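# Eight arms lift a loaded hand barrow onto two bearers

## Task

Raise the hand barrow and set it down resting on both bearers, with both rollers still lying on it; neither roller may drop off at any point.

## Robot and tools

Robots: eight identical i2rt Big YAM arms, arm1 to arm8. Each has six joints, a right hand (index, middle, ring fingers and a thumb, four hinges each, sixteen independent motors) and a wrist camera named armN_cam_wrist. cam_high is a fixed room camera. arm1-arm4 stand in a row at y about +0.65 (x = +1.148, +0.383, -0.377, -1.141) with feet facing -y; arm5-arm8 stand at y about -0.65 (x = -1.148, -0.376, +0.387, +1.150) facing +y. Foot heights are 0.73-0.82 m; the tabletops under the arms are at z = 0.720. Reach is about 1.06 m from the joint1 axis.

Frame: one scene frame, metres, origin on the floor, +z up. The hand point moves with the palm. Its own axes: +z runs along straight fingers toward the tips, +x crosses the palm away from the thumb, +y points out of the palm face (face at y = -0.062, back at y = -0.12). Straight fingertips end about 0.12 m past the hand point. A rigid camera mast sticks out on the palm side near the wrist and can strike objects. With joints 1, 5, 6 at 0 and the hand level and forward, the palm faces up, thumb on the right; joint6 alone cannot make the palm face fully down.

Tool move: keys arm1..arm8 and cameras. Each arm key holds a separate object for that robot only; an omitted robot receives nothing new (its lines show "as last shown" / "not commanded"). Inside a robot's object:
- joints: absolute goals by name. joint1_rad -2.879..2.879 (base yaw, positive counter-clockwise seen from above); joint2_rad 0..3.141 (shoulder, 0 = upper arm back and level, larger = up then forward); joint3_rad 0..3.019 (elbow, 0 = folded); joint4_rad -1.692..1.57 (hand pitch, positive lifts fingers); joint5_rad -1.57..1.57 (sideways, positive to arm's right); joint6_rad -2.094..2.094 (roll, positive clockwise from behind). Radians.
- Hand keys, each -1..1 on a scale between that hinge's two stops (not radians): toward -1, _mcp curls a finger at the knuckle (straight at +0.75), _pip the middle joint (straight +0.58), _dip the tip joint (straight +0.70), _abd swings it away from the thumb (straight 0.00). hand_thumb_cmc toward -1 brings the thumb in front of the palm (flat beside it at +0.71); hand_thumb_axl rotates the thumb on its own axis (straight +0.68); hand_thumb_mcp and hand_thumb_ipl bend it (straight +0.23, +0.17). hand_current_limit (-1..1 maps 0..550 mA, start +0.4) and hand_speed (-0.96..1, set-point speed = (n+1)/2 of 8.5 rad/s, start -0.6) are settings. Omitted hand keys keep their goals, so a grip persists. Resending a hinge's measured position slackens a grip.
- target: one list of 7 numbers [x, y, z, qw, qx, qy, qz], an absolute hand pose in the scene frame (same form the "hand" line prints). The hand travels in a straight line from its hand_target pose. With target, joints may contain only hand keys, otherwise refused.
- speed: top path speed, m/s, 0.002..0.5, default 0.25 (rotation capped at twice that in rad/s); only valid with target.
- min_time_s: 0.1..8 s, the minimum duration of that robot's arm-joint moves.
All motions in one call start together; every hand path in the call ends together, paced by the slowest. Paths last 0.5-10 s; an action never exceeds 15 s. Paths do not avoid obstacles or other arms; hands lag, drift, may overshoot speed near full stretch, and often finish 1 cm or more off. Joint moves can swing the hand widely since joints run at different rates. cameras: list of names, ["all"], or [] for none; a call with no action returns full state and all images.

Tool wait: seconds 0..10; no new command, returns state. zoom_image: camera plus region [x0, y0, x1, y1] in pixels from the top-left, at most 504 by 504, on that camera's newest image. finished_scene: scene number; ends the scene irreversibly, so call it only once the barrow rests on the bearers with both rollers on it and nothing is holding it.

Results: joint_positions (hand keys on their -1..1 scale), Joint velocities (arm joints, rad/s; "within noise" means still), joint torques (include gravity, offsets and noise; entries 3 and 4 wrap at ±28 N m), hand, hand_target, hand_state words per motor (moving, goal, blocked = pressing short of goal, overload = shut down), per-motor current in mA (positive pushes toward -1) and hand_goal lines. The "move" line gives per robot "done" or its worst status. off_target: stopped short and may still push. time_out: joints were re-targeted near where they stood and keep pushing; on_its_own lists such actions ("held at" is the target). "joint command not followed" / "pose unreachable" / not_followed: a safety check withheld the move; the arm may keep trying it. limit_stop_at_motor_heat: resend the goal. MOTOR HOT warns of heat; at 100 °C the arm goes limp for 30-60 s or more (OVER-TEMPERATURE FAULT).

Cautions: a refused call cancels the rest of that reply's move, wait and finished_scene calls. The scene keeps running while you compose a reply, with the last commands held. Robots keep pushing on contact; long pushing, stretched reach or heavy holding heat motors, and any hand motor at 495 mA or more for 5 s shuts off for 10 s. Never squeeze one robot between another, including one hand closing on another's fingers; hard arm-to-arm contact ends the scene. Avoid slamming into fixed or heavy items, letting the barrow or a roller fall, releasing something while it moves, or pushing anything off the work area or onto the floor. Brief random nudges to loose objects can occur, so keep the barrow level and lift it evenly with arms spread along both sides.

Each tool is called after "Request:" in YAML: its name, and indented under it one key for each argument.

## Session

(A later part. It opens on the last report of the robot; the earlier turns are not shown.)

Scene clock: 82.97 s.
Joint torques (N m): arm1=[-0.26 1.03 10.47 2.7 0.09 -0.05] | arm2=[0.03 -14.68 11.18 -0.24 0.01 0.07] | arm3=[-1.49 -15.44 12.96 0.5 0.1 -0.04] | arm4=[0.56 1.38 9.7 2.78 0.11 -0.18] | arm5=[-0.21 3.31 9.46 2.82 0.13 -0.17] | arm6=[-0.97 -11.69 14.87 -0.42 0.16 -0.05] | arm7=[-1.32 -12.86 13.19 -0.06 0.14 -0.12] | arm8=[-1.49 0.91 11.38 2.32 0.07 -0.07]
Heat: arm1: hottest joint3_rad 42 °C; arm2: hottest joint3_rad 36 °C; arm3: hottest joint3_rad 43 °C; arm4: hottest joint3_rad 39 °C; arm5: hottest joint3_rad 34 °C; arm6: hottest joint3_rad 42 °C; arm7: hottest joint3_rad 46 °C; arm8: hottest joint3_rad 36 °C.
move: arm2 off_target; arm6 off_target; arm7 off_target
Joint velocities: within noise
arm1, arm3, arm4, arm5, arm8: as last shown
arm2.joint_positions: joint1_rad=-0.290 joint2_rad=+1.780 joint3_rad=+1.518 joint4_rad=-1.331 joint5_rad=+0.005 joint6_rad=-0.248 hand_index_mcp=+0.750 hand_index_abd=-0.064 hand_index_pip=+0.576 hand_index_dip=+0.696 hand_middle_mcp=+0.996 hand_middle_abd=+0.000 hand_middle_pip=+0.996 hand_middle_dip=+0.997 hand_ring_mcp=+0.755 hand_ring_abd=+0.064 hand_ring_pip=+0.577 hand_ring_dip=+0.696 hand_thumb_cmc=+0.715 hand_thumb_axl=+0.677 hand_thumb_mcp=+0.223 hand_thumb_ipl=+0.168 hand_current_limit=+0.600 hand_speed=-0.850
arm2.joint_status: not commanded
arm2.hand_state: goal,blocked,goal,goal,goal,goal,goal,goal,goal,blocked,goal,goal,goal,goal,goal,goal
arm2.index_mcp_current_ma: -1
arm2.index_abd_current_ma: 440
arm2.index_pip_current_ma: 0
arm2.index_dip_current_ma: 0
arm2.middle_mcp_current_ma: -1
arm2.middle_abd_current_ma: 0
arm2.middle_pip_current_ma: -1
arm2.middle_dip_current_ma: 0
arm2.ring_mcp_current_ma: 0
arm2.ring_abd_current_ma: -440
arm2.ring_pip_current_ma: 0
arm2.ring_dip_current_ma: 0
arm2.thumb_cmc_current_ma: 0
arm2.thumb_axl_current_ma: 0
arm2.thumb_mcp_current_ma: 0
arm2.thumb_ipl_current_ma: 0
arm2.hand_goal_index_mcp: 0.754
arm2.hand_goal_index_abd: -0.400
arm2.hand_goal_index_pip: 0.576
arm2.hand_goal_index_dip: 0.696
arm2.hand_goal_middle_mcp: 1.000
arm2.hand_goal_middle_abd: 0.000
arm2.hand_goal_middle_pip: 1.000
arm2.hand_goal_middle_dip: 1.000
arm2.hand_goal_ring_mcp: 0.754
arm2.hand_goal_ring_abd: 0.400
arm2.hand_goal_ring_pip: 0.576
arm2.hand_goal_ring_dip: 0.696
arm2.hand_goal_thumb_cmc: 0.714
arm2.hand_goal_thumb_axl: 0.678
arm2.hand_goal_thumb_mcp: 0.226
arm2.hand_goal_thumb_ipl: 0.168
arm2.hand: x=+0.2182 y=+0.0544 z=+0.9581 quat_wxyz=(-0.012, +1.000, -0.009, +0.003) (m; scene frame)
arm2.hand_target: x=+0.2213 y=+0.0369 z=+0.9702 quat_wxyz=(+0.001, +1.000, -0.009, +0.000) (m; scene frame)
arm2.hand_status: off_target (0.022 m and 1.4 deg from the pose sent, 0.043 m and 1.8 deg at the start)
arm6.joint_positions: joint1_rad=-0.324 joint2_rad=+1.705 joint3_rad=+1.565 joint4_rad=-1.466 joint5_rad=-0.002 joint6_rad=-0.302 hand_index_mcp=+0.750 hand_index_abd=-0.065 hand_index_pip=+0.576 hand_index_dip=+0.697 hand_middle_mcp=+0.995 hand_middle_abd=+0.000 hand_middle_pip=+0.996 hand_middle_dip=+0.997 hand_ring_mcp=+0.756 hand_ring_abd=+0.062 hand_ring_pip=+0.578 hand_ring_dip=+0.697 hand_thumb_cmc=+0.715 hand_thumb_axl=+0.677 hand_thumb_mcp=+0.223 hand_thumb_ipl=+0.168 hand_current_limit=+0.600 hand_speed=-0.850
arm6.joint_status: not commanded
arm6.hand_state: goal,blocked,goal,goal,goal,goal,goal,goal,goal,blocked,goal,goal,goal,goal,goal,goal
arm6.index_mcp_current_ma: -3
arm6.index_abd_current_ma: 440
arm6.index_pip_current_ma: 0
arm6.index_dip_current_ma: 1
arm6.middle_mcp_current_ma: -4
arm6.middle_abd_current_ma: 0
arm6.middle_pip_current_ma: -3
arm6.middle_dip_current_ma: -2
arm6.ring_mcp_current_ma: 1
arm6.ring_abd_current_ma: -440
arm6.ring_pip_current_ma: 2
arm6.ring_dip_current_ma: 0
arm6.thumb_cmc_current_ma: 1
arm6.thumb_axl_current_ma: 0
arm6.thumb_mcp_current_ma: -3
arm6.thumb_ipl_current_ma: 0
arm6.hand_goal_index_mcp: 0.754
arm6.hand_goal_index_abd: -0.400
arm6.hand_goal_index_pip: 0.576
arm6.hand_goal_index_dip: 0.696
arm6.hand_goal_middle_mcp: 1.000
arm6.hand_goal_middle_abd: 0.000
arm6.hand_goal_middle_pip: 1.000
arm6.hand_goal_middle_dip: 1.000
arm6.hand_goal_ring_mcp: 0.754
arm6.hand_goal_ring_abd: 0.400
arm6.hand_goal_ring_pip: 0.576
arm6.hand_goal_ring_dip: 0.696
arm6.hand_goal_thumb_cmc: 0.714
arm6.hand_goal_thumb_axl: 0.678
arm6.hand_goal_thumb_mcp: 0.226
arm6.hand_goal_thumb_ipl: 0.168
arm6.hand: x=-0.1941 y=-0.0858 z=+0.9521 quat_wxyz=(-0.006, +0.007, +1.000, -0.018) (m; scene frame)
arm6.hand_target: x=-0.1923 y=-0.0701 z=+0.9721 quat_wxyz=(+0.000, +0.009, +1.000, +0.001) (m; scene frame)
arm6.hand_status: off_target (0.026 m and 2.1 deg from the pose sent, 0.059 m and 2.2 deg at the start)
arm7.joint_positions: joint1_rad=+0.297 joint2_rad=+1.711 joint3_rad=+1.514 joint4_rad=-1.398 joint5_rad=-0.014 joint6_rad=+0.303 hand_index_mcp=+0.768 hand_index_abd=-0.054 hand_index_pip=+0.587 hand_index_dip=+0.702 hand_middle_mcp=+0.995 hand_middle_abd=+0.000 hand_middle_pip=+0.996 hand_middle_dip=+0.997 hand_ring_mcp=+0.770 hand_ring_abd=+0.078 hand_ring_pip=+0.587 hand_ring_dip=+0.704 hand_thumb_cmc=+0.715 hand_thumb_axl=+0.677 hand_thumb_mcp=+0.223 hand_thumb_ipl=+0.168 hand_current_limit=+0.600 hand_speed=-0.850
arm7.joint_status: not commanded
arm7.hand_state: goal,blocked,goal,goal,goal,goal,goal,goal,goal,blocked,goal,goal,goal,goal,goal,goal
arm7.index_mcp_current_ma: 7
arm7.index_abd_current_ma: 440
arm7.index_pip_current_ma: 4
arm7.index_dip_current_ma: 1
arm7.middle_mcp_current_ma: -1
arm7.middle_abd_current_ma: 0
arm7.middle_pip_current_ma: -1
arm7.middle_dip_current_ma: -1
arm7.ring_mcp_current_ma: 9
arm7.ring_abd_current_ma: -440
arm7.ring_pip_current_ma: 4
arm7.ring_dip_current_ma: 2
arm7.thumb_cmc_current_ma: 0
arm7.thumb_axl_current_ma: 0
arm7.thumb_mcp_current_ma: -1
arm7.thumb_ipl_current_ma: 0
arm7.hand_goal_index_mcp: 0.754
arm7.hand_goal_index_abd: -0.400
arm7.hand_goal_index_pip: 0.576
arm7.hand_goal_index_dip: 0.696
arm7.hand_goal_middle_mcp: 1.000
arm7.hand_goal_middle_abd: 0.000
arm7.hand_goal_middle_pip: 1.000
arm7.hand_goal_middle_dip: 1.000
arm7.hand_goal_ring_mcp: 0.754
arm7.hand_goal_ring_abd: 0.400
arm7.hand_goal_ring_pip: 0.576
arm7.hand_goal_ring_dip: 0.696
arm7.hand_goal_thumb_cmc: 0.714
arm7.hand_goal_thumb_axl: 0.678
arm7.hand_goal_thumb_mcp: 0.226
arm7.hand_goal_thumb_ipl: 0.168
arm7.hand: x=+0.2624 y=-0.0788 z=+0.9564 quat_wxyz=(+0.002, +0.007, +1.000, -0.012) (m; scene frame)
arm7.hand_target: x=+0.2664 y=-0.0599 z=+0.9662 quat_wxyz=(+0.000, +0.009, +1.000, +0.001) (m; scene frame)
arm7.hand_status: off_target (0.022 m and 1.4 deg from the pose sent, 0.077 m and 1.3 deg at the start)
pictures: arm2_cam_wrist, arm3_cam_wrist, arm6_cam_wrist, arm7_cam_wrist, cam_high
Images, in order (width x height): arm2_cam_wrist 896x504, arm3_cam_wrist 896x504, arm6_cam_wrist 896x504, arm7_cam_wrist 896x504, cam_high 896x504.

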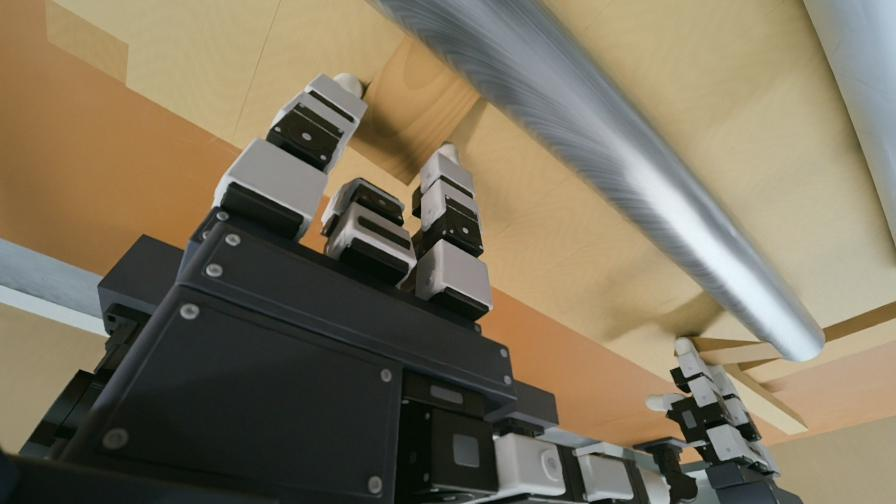

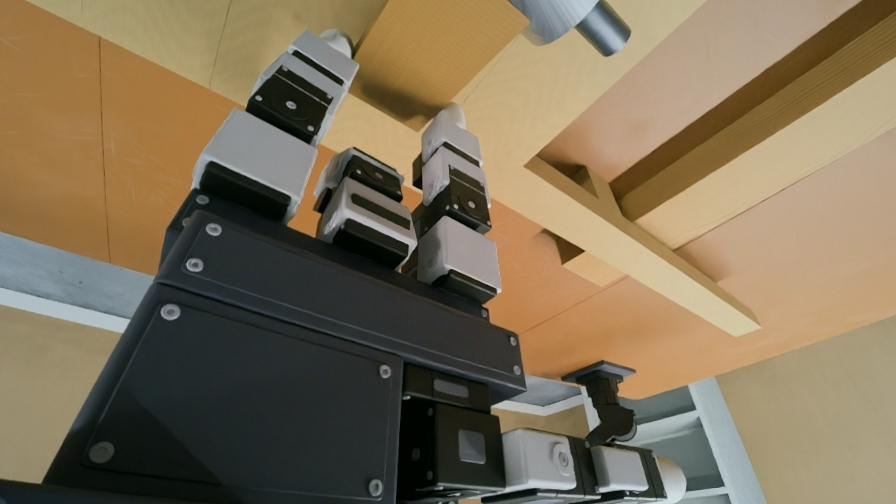

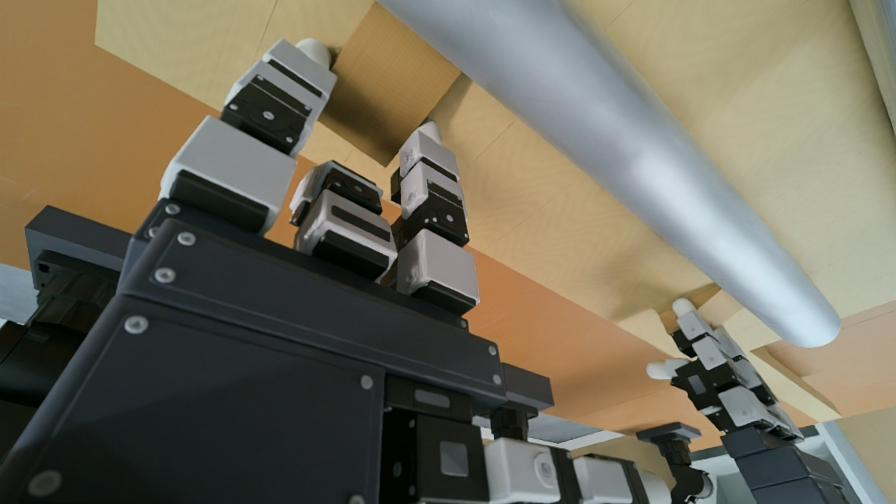

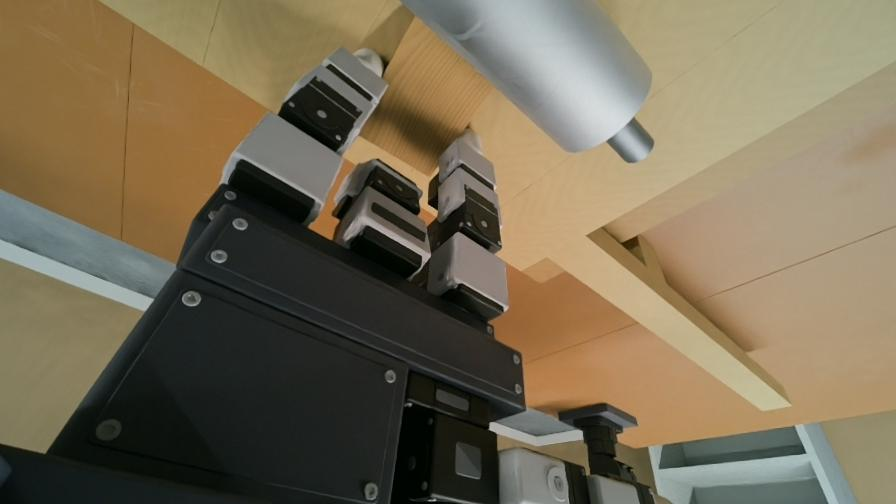

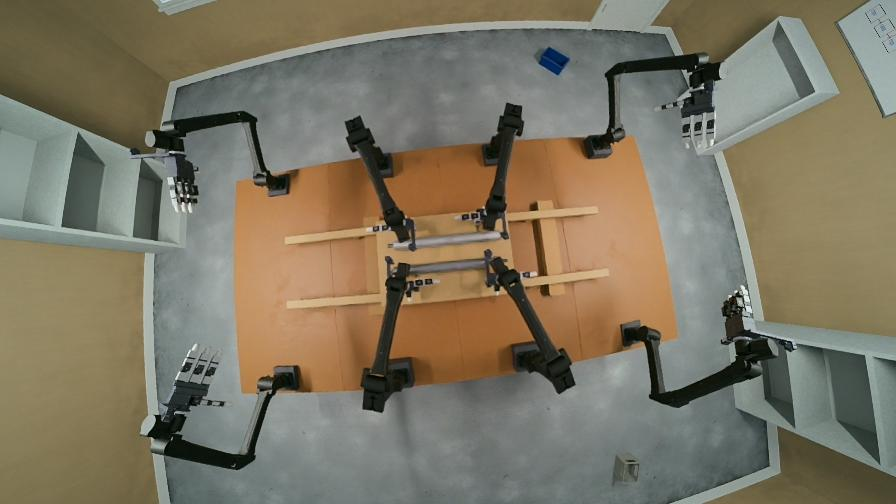

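Request:
move:
  arm3: {"target": [-0.238, 0.0445, 0.983, 0, 1, -0.0087, 0], "speed": 0.08}
  cameras: ["arm3_cam_wrist", "arm2_cam_wrist", "cam_high"]

Request:
zoom_image:
  camera: "arm3_cam_wrist"
  region: [380, 0, 680, 200]

Request:
zoom_image:
  camera: "cam_high"
  region: [340, 170, 560, 320]

Scene clock: 85.20 s.
Joint torques (N m): arm1=[-0.15 1.03 10.44 2.73 0.1 -0.05] | arm2=[0.09 -14.68 11.21 -0.27 0 0.07] | arm3=[-1.44 -16.44 13.16 -0.03 0.11 -0.02] | arm4=[0.73 1.96 9.8 2.85 0.09 -0.16] | arm5=[-0.21 3.43 9.46 2.82 0.12 -0.17] | arm6=[-0.97 -11.69 14.84 -0.42 0.16 -0.05] | arm7=[-1.32 -12.75 13.19 0.01 0.13 -0.12] | arm8=[-1.49 0.97 11.38 2.32 0.07 -0.07]
Heat: arm1: hottest joint3_rad 42 °C; arm2: hottest joint3_rad 36 °C; arm3: hottest joint3_rad 43 °C; arm4: hottest joint3_rad 39 °C; arm5: hottest joint3_rad 34 °C; arm6: hottest joint3_rad 42 °C; arm7: hottest joint3_rad 46 °C; arm8: hottest joint3_rad 36 °C.
move: arm3 off_target
Joint velocities: within noise
arm1, arm2, arm4, arm5, arm6, arm7, arm8: as last shown
arm2.hand_target: x=+0.2213 y=+0.0368 z=+0.9702 quat_wxyz=(+0.001, +1.000, -0.009, +0.000) (m; scene frame)
arm3.joint_positions: joint1_rad=+0.319 joint2_rad=+1.772 joint3_rad=+1.580 joint4_rad=-1.418 joint5_rad=+0.002 joint6_rad=+0.331 hand_index_mcp=+0.749 hand_index_abd=-0.062 hand_index_pip=+0.574 hand_index_dip=+0.696 hand_middle_mcp=+0.996 hand_middle_abd=+0.000 hand_middle_pip=+0.996 hand_middle_dip=+0.997 hand_ring_mcp=+0.758 hand_ring_abd=+0.066 hand_ring_pip=+0.581 hand_ring_dip=+0.697 hand_thumb_cmc=+0.716 hand_thumb_axl=+0.677 hand_thumb_mcp=+0.223 hand_thumb_ipl=+0.168 hand_current_limit=+0.600 hand_speed=-0.850
arm3.joint_status: not commanded
arm3.hand_state: goal,blocked,goal,goal,goal,goal,goal,goal,goal,blocked,goal,goal,goal,goal,goal,goal
arm3.index_mcp_current_ma: -3
arm3.index_abd_current_ma: 440
arm3.index_pip_current_ma: -1
arm3.index_dip_current_ma: 0
arm3.middle_mcp_current_ma: -2
arm3.middle_abd_current_ma: 0
arm3.middle_pip_current_ma: -2
arm3.middle_dip_current_ma: -1
arm3.ring_mcp_current_ma: 3
arm3.ring_abd_current_ma: -440
arm3.ring_pip_current_ma: 3
arm3.ring_dip_current_ma: 0
arm3.thumb_cmc_current_ma: 1
arm3.thumb_axl_current_ma: 0
arm3.thumb_mcp_current_ma: -2
arm3.thumb_ipl_current_ma: 0
arm3.hand_goal_index_mcp: 0.754
arm3.hand_goal_index_abd: -0.400
arm3.hand_goal_index_pip: 0.576
arm3.hand_goal_index_dip: 0.696
arm3.hand_goal_middle_mcp: 1.000
arm3.hand_goal_middle_abd: 0.000
arm3.hand_goal_middle_pip: 1.000
arm3.hand_goal_middle_dip: 1.000
arm3.hand_goal_ring_mcp: 0.754
arm3.hand_goal_ring_abd: 0.400
arm3.hand_goal_ring_pip: 0.576
arm3.hand_goal_ring_dip: 0.696
arm3.hand_goal_thumb_cmc: 0.714
arm3.hand_goal_thumb_axl: 0.678
arm3.hand_goal_thumb_mcp: 0.226
arm3.hand_goal_thumb_ipl: 0.168
arm3.hand: x=-0.2395 y=+0.0612 z=+0.9631 quat_wxyz=(-0.018, +1.000, -0.010, -0.007) (m; scene frame)
arm3.hand_target: x=-0.2384 y=+0.0456 z=+0.9831 quat_wxyz=(+0.000, +1.000, -0.009, +0.000) (m; scene frame)
arm3.hand_status: off_target (0.026 m and 2.3 deg from the pose sent, 0.048 m and 3.3 deg at the start)
arm6.joint_positions: joint1_rad=-0.324 joint2_rad=+1.705 joint3_rad=+1.565 joint4_rad=-1.466 joint5_rad=-0.002 joint6_rad=-0.302 hand_index_mcp=+0.750 hand_index_abd=-0.065 hand_index_pip=+0.575 hand_index_dip=+0.697 hand_middle_mcp=+0.995 hand_middle_abd=+0.000 hand_middle_pip=+0.996 hand_middle_dip=+0.997 hand_ring_mcp=+0.756 hand_ring_abd=+0.062 hand_ring_pip=+0.578 hand_ring_dip=+0.697 hand_thumb_cmc=+0.715 hand_thumb_axl=+0.677 hand_thumb_mcp=+0.223 hand_thumb_ipl=+0.168 hand_current_limit=+0.600 hand_speed=-0.850
arm6.hand: x=-0.1941 y=-0.0858 z=+0.9522 quat_wxyz=(-0.006, +0.007, +1.000, -0.018) (m; scene frame)
arm6.hand_target: x=-0.1924 y=-0.0701 z=+0.9721 quat_wxyz=(+0.000, +0.009, +1.000, +0.000) (m; scene frame)
arm7.ring_mcp_current_ma: 8
pictures: arm2_cam_wrist, arm3_cam_wrist, cam_high
Images, in order (width x height): arm2_cam_wrist 896x504, arm3_cam_wrist 896x504, cam_high 896x504.

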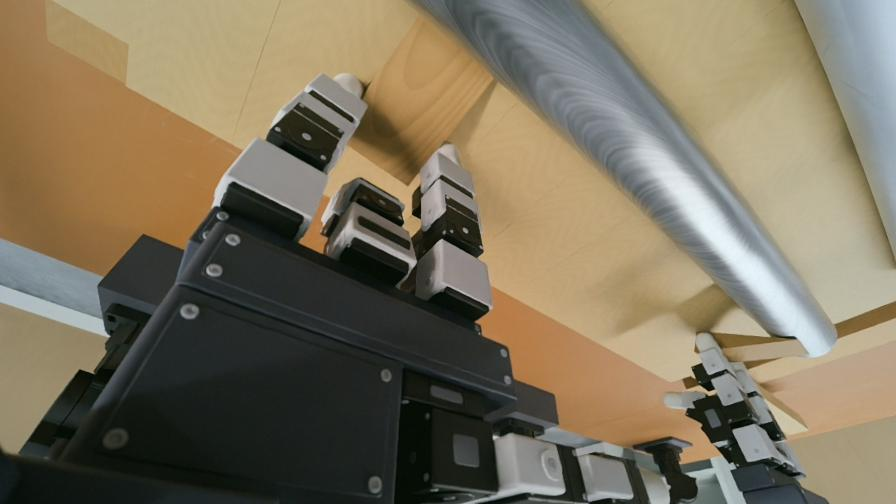

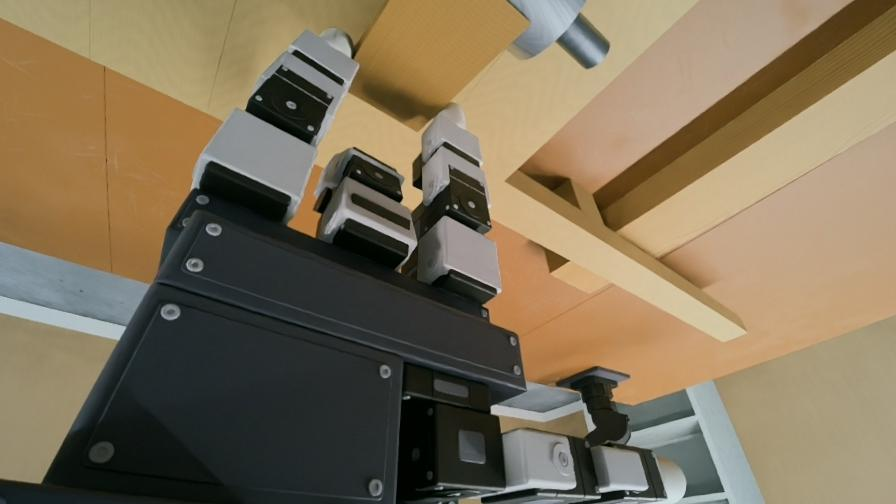

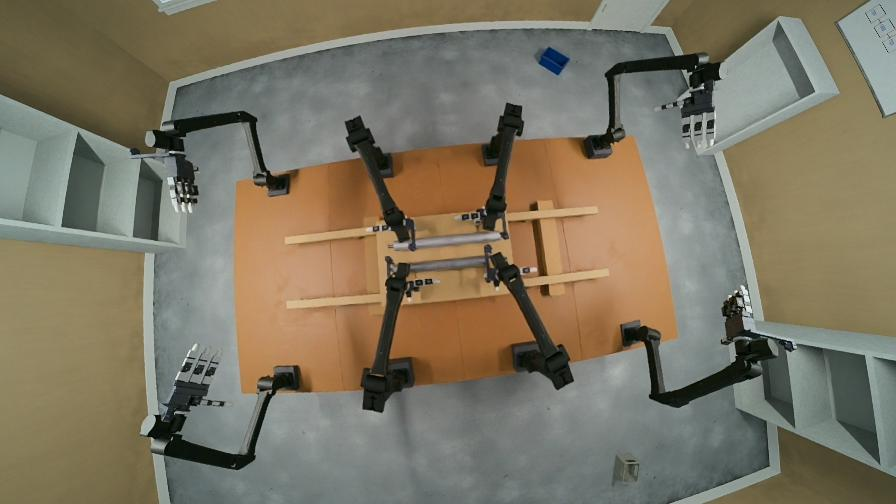

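Scaled by 1.680.

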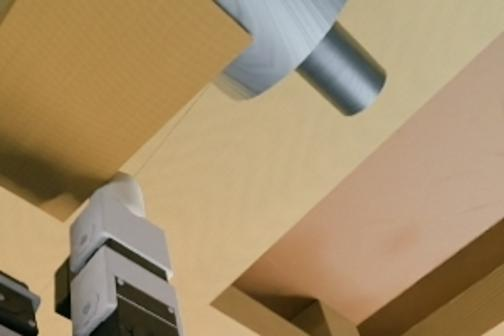

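Scaled by 2.291.

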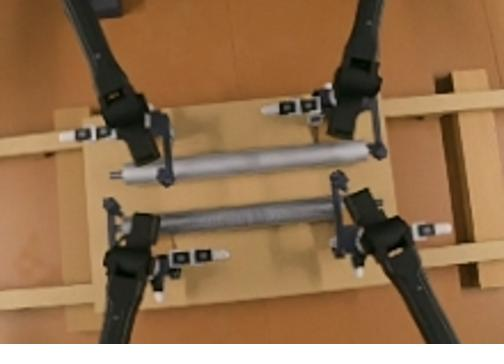

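Request:
zoom_image:
  camera: "arm2_cam_wrist"
  region: [640, 260, 896, 440]

Request:
zoom_image:
  camera: "arm3_cam_wrist"
  region: [440, 0, 640, 120]

Scaled by 1.969.

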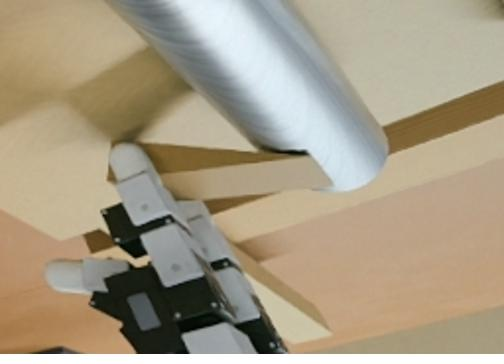

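Scaled by 2.520.

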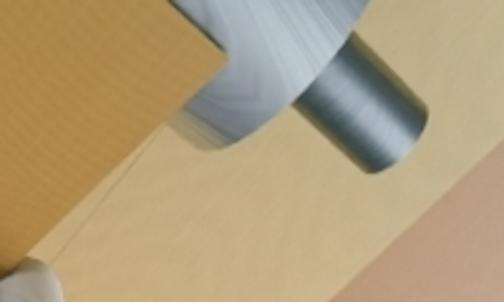

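Request:
move:
  arm3: {"target": [-0.238, 0.125, 0.997, 0, 1, -0.0087, 0], "speed": 0.08}
  arm2: {"joints": {"hand_index_abd": 0.2, "hand_ring_abd": -0.2, "hand_speed": -0.85}}
  arm6: {"joints": {"hand_index_abd": 0.2, "hand_ring_abd": -0.2, "hand_speed": -0.85}}
  arm7: {"joints": {"hand_index_abd": 0.2, "hand_ring_abd": -0.2, "hand_speed": -0.85}}
  cameras: ["arm2_cam_wrist", "arm3_cam_wrist", "arm6_cam_wrist", "arm7_cam_wrist", "cam_high"]

Request:
zoom_image:
  camera: "arm3_cam_wrist"
  region: [380, 0, 680, 200]

Request:
zoom_image:
  camera: "cam_high"
  region: [340, 170, 560, 320]

Scene clock: 97.80 s.
Joint torques (N m): arm1=[-0.03 1.2 10.43 2.74 0.09 -0.06] | arm2=[0.03 -14.62 11.21 -0.25 0.01 0.08] | arm3=[-0.03 -15.97 9.05 0.57 0.08 0.11] | arm4=[0.67 1.96 9.76 2.85 0.1 -0.17] | arm5=[-0.21 3.43 9.47 2.82 0.13 -0.17] | arm6=[-1.03 -11.75 14.56 -0.43 0.16 -0.05] | arm7=[-1.14 -13.16 13 -0.01 0.05 -0.11] | arm8=[-1.55 0.97 11.38 2.3 0.07 -0.07]
Heat: arm1: hottest joint3_rad 43 °C; arm2: hottest joint3_rad 37 °C; arm3: hottest joint3_rad 43 °C; arm4: hottest joint3_rad 39 °C; arm5: hottest joint3_rad 34 °C; arm6: hottest joint3_rad 42 °C; arm7: hottest joint3_rad 48 °C; arm8: hottest joint3_rad 37 °C.
move: arm2 done; arm3 off_target; arm6 done; arm7 done
Joint velocities: within noise
arm1, arm4, arm5, arm8: as last shown
arm2.joint_positions: joint1_rad=-0.290 joint2_rad=+1.780 joint3_rad=+1.518 joint4_rad=-1.331 joint5_rad=+0.005 joint6_rad=-0.248 hand_index_mcp=+0.750 hand_index_abd=+0.195 hand_index_pip=+0.576 hand_index_dip=+0.696 hand_middle_mcp=+0.996 hand_middle_abd=+0.000 hand_middle_pip=+0.996 hand_middle_dip=+0.997 hand_ring_mcp=+0.755 hand_ring_abd=-0.194 hand_ring_pip=+0.577 hand_ring_dip=+0.696 hand_thumb_cmc=+0.715 hand_thumb_axl=+0.677 hand_thumb_mcp=+0.223 hand_thumb_ipl=+0.168 hand_current_limit=+0.600 hand_speed=-0.850
arm2.joint_status: all done
arm2.hand_state: goal,goal,goal,goal,goal,goal,goal,goal,goal,goal,goal,goal,goal,goal,goal,goal
arm2.index_mcp_current_ma: -1
arm2.index_abd_current_ma: -1
arm2.index_pip_current_ma: 0
arm2.index_dip_current_ma: 0
arm2.middle_mcp_current_ma: -1
arm2.middle_abd_current_ma: 0
arm2.middle_pip_current_ma: -1
arm2.middle_dip_current_ma: 0
arm2.ring_mcp_current_ma: 0
arm2.ring_abd_current_ma: 1
arm2.ring_pip_current_ma: 0
arm2.ring_dip_current_ma: 0
arm2.thumb_cmc_current_ma: 0
arm2.thumb_axl_current_ma: 0
arm2.thumb_mcp_current_ma: 0
arm2.thumb_ipl_current_ma: 0
arm2.hand_goal_index_mcp: 0.754
arm2.hand_goal_index_abd: 0.200
arm2.hand_goal_index_pip: 0.576
arm2.hand_goal_index_dip: 0.696
arm2.hand_goal_middle_mcp: 1.000
arm2.hand_goal_middle_abd: 0.000
arm2.hand_goal_middle_pip: 1.000
arm2.hand_goal_middle_dip: 1.000
arm2.hand_goal_ring_mcp: 0.754
arm2.hand_goal_ring_abd: -0.200
arm2.hand_goal_ring_pip: 0.576
arm2.hand_goal_ring_dip: 0.696
arm2.hand_goal_thumb_cmc: 0.714
arm2.hand_goal_thumb_axl: 0.678
arm2.hand_goal_thumb_mcp: 0.226
arm2.hand_goal_thumb_ipl: 0.168
arm2.hand: x=+0.2182 y=+0.0544 z=+0.9581 quat_wxyz=(-0.012, +1.000, -0.009, +0.003) (m; scene frame)
arm2.hand_target: x=+0.2213 y=+0.0368 z=+0.9702 quat_wxyz=(+0.001, +1.000, -0.009, +0.000) (m; scene frame)
arm2.hand_status: not commanded
arm3.joint_positions: joint1_rad=+0.356 joint2_rad=+1.599 joint3_rad=+1.407 joint4_rad=-1.418 joint5_rad=+0.001 joint6_rad=+0.363 hand_index_mcp=+0.749 hand_index_abd=-0.062 hand_index_pip=+0.574 hand_index_dip=+0.696 hand_middle_mcp=+0.996 hand_middle_abd=+0.000 hand_middle_pip=+0.996 hand_middle_dip=+0.997 hand_ring_mcp=+0.758 hand_ring_abd=+0.066 hand_ring_pip=+0.580 hand_ring_dip=+0.697 hand_thumb_cmc=+0.716 hand_thumb_axl=+0.677 hand_thumb_mcp=+0.223 hand_thumb_ipl=+0.168 hand_current_limit=+0.600 hand_speed=-0.850
arm3.joint_status: not commanded
arm3.hand_state: goal,blocked,goal,goal,goal,goal,goal,goal,goal,blocked,goal,goal,goal,goal,goal,goal
arm3.index_mcp_current_ma: -3
arm3.index_abd_current_ma: 440
arm3.index_pip_current_ma: -1
arm3.index_dip_current_ma: 0
arm3.middle_mcp_current_ma: -2
arm3.middle_abd_current_ma: 0
arm3.middle_pip_current_ma: -2
arm3.middle_dip_current_ma: -1
arm3.ring_mcp_current_ma: 2
arm3.ring_abd_current_ma: -440
arm3.ring_pip_current_ma: 2
arm3.ring_dip_current_ma: 0
arm3.thumb_cmc_current_ma: 1
arm3.thumb_axl_current_ma: 0
arm3.thumb_mcp_current_ma: -2
arm3.thumb_ipl_current_ma: 0
arm3.hand_goal_index_mcp: 0.754
arm3.hand_goal_index_abd: -0.400
arm3.hand_goal_index_pip: 0.576
arm3.hand_goal_index_dip: 0.696
arm3.hand_goal_middle_mcp: 1.000
arm3.hand_goal_middle_abd: 0.000
arm3.hand_goal_middle_pip: 1.000
arm3.hand_goal_middle_dip: 1.000
arm3.hand_goal_ring_mcp: 0.754
arm3.hand_goal_ring_abd: 0.400
arm3.hand_goal_ring_pip: 0.576
arm3.hand_goal_ring_dip: 0.696
arm3.hand_goal_thumb_cmc: 0.714
arm3.hand_goal_thumb_axl: 0.678
arm3.hand_goal_thumb_mcp: 0.226
arm3.hand_goal_thumb_ipl: 0.168
arm3.hand: x=-0.2420 y=+0.1271 z=+0.9825 quat_wxyz=(-0.018, +1.000, -0.007, -0.007) (m; scene frame)
arm3.hand_target: x=-0.2380 y=+0.1252 z=+0.9969 quat_wxyz=(+0.000, +1.000, -0.009, +0.000) (m; scene frame)
arm3.hand_status: off_target (0.015 m and 2.2 deg from the pose sent, 0.072 m and 2.2 deg at the start)
arm6.joint_positions: joint1_rad=-0.324 joint2_rad=+1.705 joint3_rad=+1.568 joint4_rad=-1.466 joint5_rad=-0.002 joint6_rad=-0.302 hand_index_mcp=+0.750 hand_index_abd=+0.195 hand_index_pip=+0.575 hand_index_dip=+0.697 hand_middle_mcp=+0.995 hand_middle_abd=+0.000 hand_middle_pip=+0.996 hand_middle_dip=+0.997 hand_ring_mcp=+0.755 hand_ring_abd=-0.195 hand_ring_pip=+0.578 hand_ring_dip=+0.697 hand_thumb_cmc=+0.715 hand_thumb_axl=+0.677 hand_thumb_mcp=+0.223 hand_thumb_ipl=+0.168 hand_current_limit=+0.600 hand_speed=-0.850
arm6.joint_status: all done
arm6.hand_state: goal,goal,goal,goal,goal,goal,goal,goal,goal,goal,goal,goal,goal,goal,goal,goal
arm6.index_mcp_current_ma: -3
arm6.index_abd_current_ma: -3
arm6.index_pip_current_ma: 0
arm6.index_dip_current_ma: 1
arm6.middle_mcp_current_ma: -4
arm6.middle_abd_current_ma: 0
arm6.middle_pip_current_ma: -3
arm6.middle_dip_current_ma: -2
arm6.ring_mcp_current_ma: 0
arm6.ring_abd_current_ma: 4
arm6.ring_pip_current_ma: 1
arm6.ring_dip_current_ma: 0
arm6.thumb_cmc_current_ma: 1
arm6.thumb_axl_current_ma: 0
arm6.thumb_mcp_current_ma: -3
arm6.thumb_ipl_current_ma: 0
arm6.hand_goal_index_mcp: 0.754
arm6.hand_goal_index_abd: 0.200
arm6.hand_goal_index_pip: 0.576
arm6.hand_goal_index_dip: 0.696
arm6.hand_goal_middle_mcp: 1.000
arm6.hand_goal_middle_abd: 0.000
arm6.hand_goal_middle_pip: 1.000
arm6.hand_goal_middle_dip: 1.000
arm6.hand_goal_ring_mcp: 0.754
arm6.hand_goal_ring_abd: -0.200
arm6.hand_goal_ring_pip: 0.576
arm6.hand_goal_ring_dip: 0.696
arm6.hand_goal_thumb_cmc: 0.714
arm6.hand_goal_thumb_axl: 0.678
arm6.hand_goal_thumb_mcp: 0.226
arm6.hand_goal_thumb_ipl: 0.168
arm6.hand: x=-0.1938 y=-0.0849 z=+0.9536 quat_wxyz=(-0.005, +0.007, +1.000, -0.016) (m; scene frame)
arm6.hand_target: x=-0.1924 y=-0.0702 z=+0.9720 quat_wxyz=(+0.000, +0.009, +1.000, +0.000) (m; scene frame)
arm6.hand_status: not commanded
arm7.joint_positions: joint1_rad=+0.294 joint2_rad=+1.715 joint3_rad=+1.516 joint4_rad=-1.398 joint5_rad=-0.011 joint6_rad=+0.302 hand_index_mcp=+0.755 hand_index_abd=+0.195 hand_index_pip=+0.578 hand_index_dip=+0.699 hand_middle_mcp=+0.995 hand_middle_abd=+0.000 hand_middle_pip=+0.996 hand_middle_dip=+0.997 hand_ring_mcp=+0.755 hand_ring_abd=-0.193 hand_ring_pip=+0.578 hand_ring_dip=+0.699 hand_thumb_cmc=+0.715 hand_thumb_axl=+0.677 hand_thumb_mcp=+0.223 hand_thumb_ipl=+0.168 hand_current_limit=+0.600 hand_speed=-0.850
arm7.joint_status: all done
arm7.hand_state: goal,goal,goal,goal,goal,goal,goal,goal,goal,goal,goal,goal,goal,goal,goal,goal
arm7.index_mcp_current_ma: 0
arm7.index_abd_current_ma: -1
arm7.index_pip_current_ma: 0
arm7.index_dip_current_ma: 0
arm7.middle_mcp_current_ma: -1
arm7.middle_abd_current_ma: 0
arm7.middle_pip_current_ma: -1
arm7.middle_dip_current_ma: -1
arm7.ring_mcp_current_ma: 0
arm7.ring_abd_current_ma: 1
arm7.ring_pip_current_ma: 0
arm7.ring_dip_current_ma: 0
arm7.thumb_cmc_current_ma: 0
arm7.thumb_axl_current_ma: 0
arm7.thumb_mcp_current_ma: -1
arm7.thumb_ipl_current_ma: 0
arm7.hand_goal_index_mcp: 0.754
arm7.hand_goal_index_abd: 0.200
arm7.hand_goal_index_pip: 0.576
arm7.hand_goal_index_dip: 0.696
arm7.hand_goal_middle_mcp: 1.000
arm7.hand_goal_middle_abd: 0.000
arm7.hand_goal_middle_pip: 1.000
arm7.hand_goal_middle_dip: 1.000
arm7.hand_goal_ring_mcp: 0.754
arm7.hand_goal_ring_abd: -0.200
arm7.hand_goal_ring_pip: 0.576
arm7.hand_goal_ring_dip: 0.696
arm7.hand_goal_thumb_cmc: 0.714
arm7.hand_goal_thumb_axl: 0.678
arm7.hand_goal_thumb_mcp: 0.226
arm7.hand_goal_thumb_ipl: 0.168
arm7.hand: x=+0.2637 y=-0.0775 z=+0.9551 quat_wxyz=(+0.004, +0.008, +1.000, -0.013) (m; scene frame)
arm7.hand_target: x=+0.2665 y=-0.0599 z=+0.9660 quat_wxyz=(+0.000, +0.009, +1.000, +0.000) (m; scene frame)
arm7.hand_status: not commanded
pictures: arm2_cam_wrist, arm3_cam_wrist, arm6_cam_wrist, arm7_cam_wrist, cam_high
Images, in order (width x height): arm2_cam_wrist 896x504, arm3_cam_wrist 896x504, arm6_cam_wrist 896x504, arm7_cam_wrist 896x504, cam_high 896x504.

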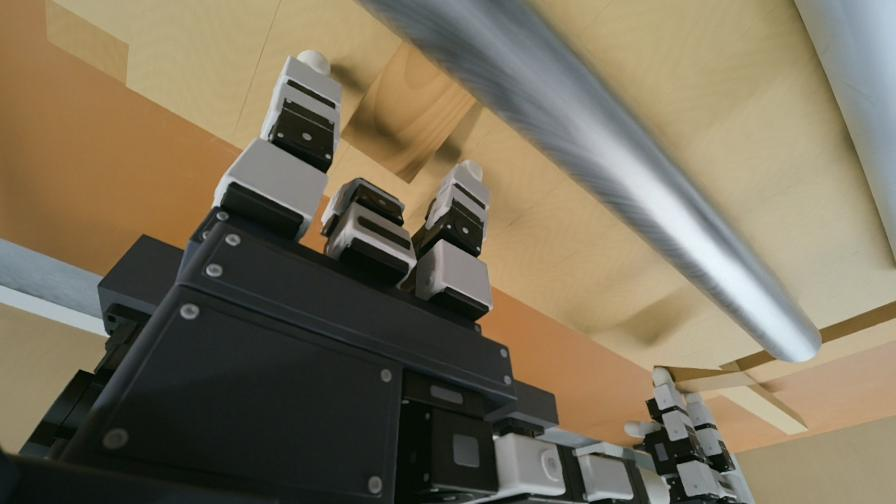

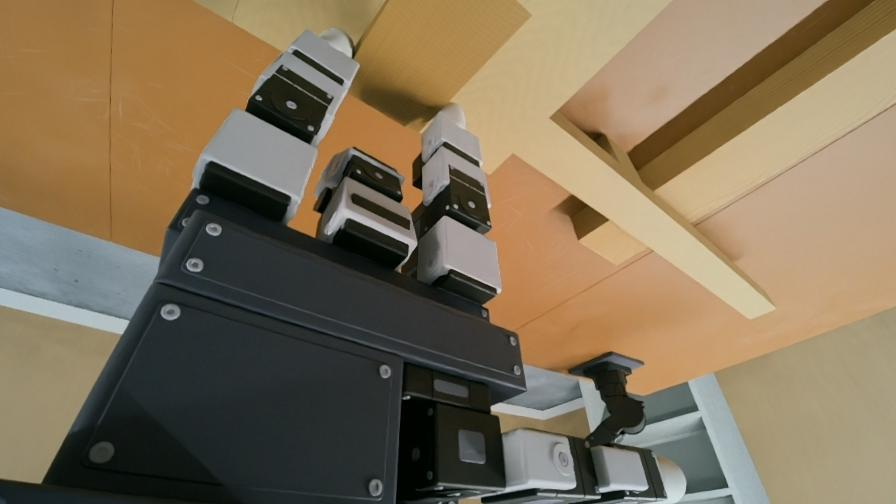

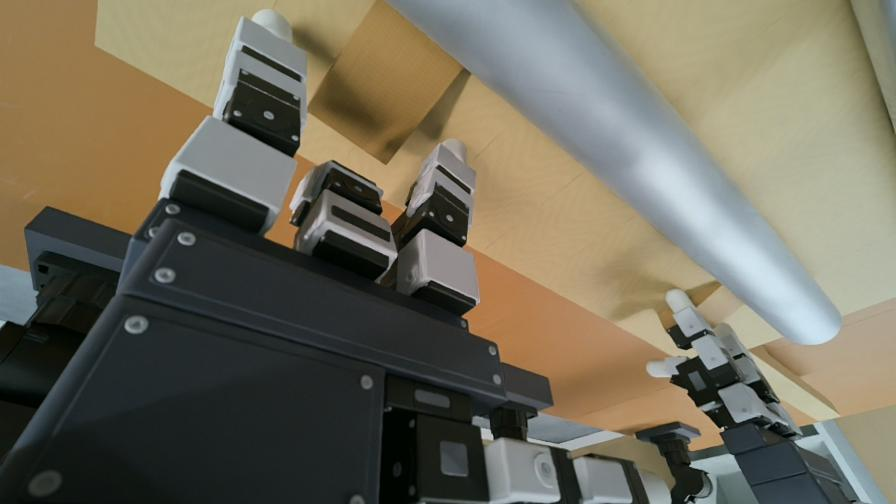

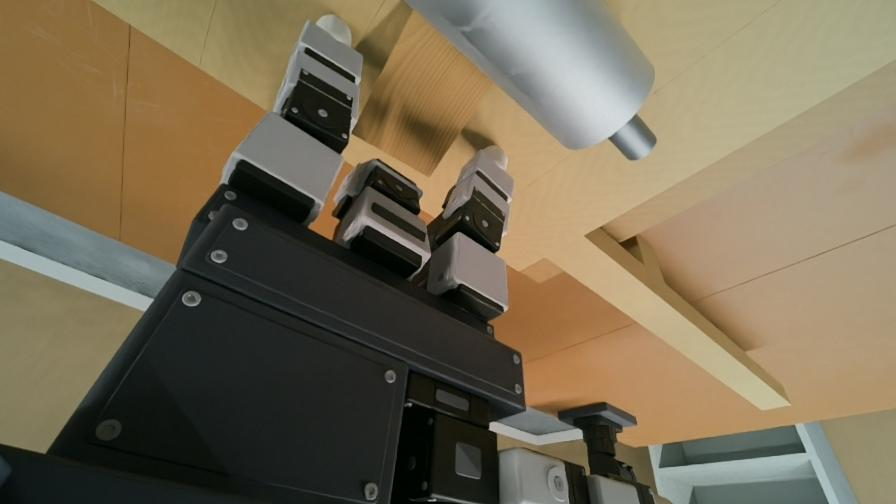

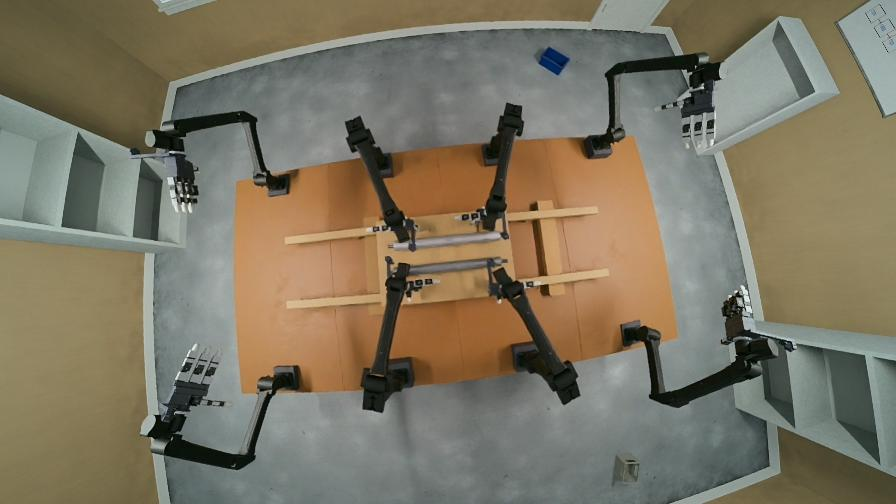

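Scaled by 1.680.

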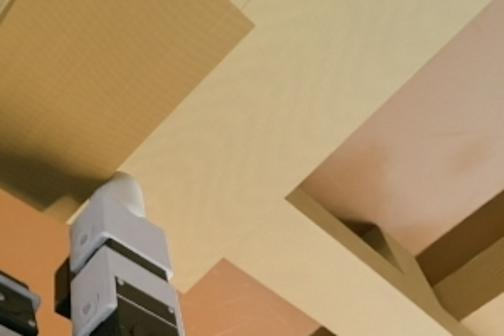

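Scaled by 2.291.

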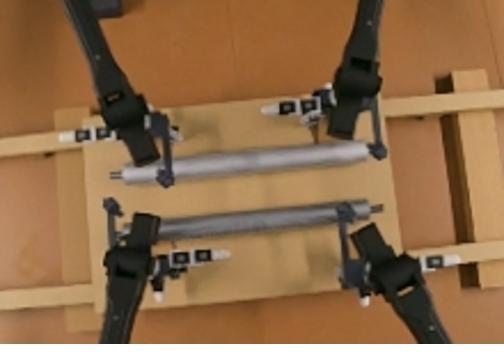

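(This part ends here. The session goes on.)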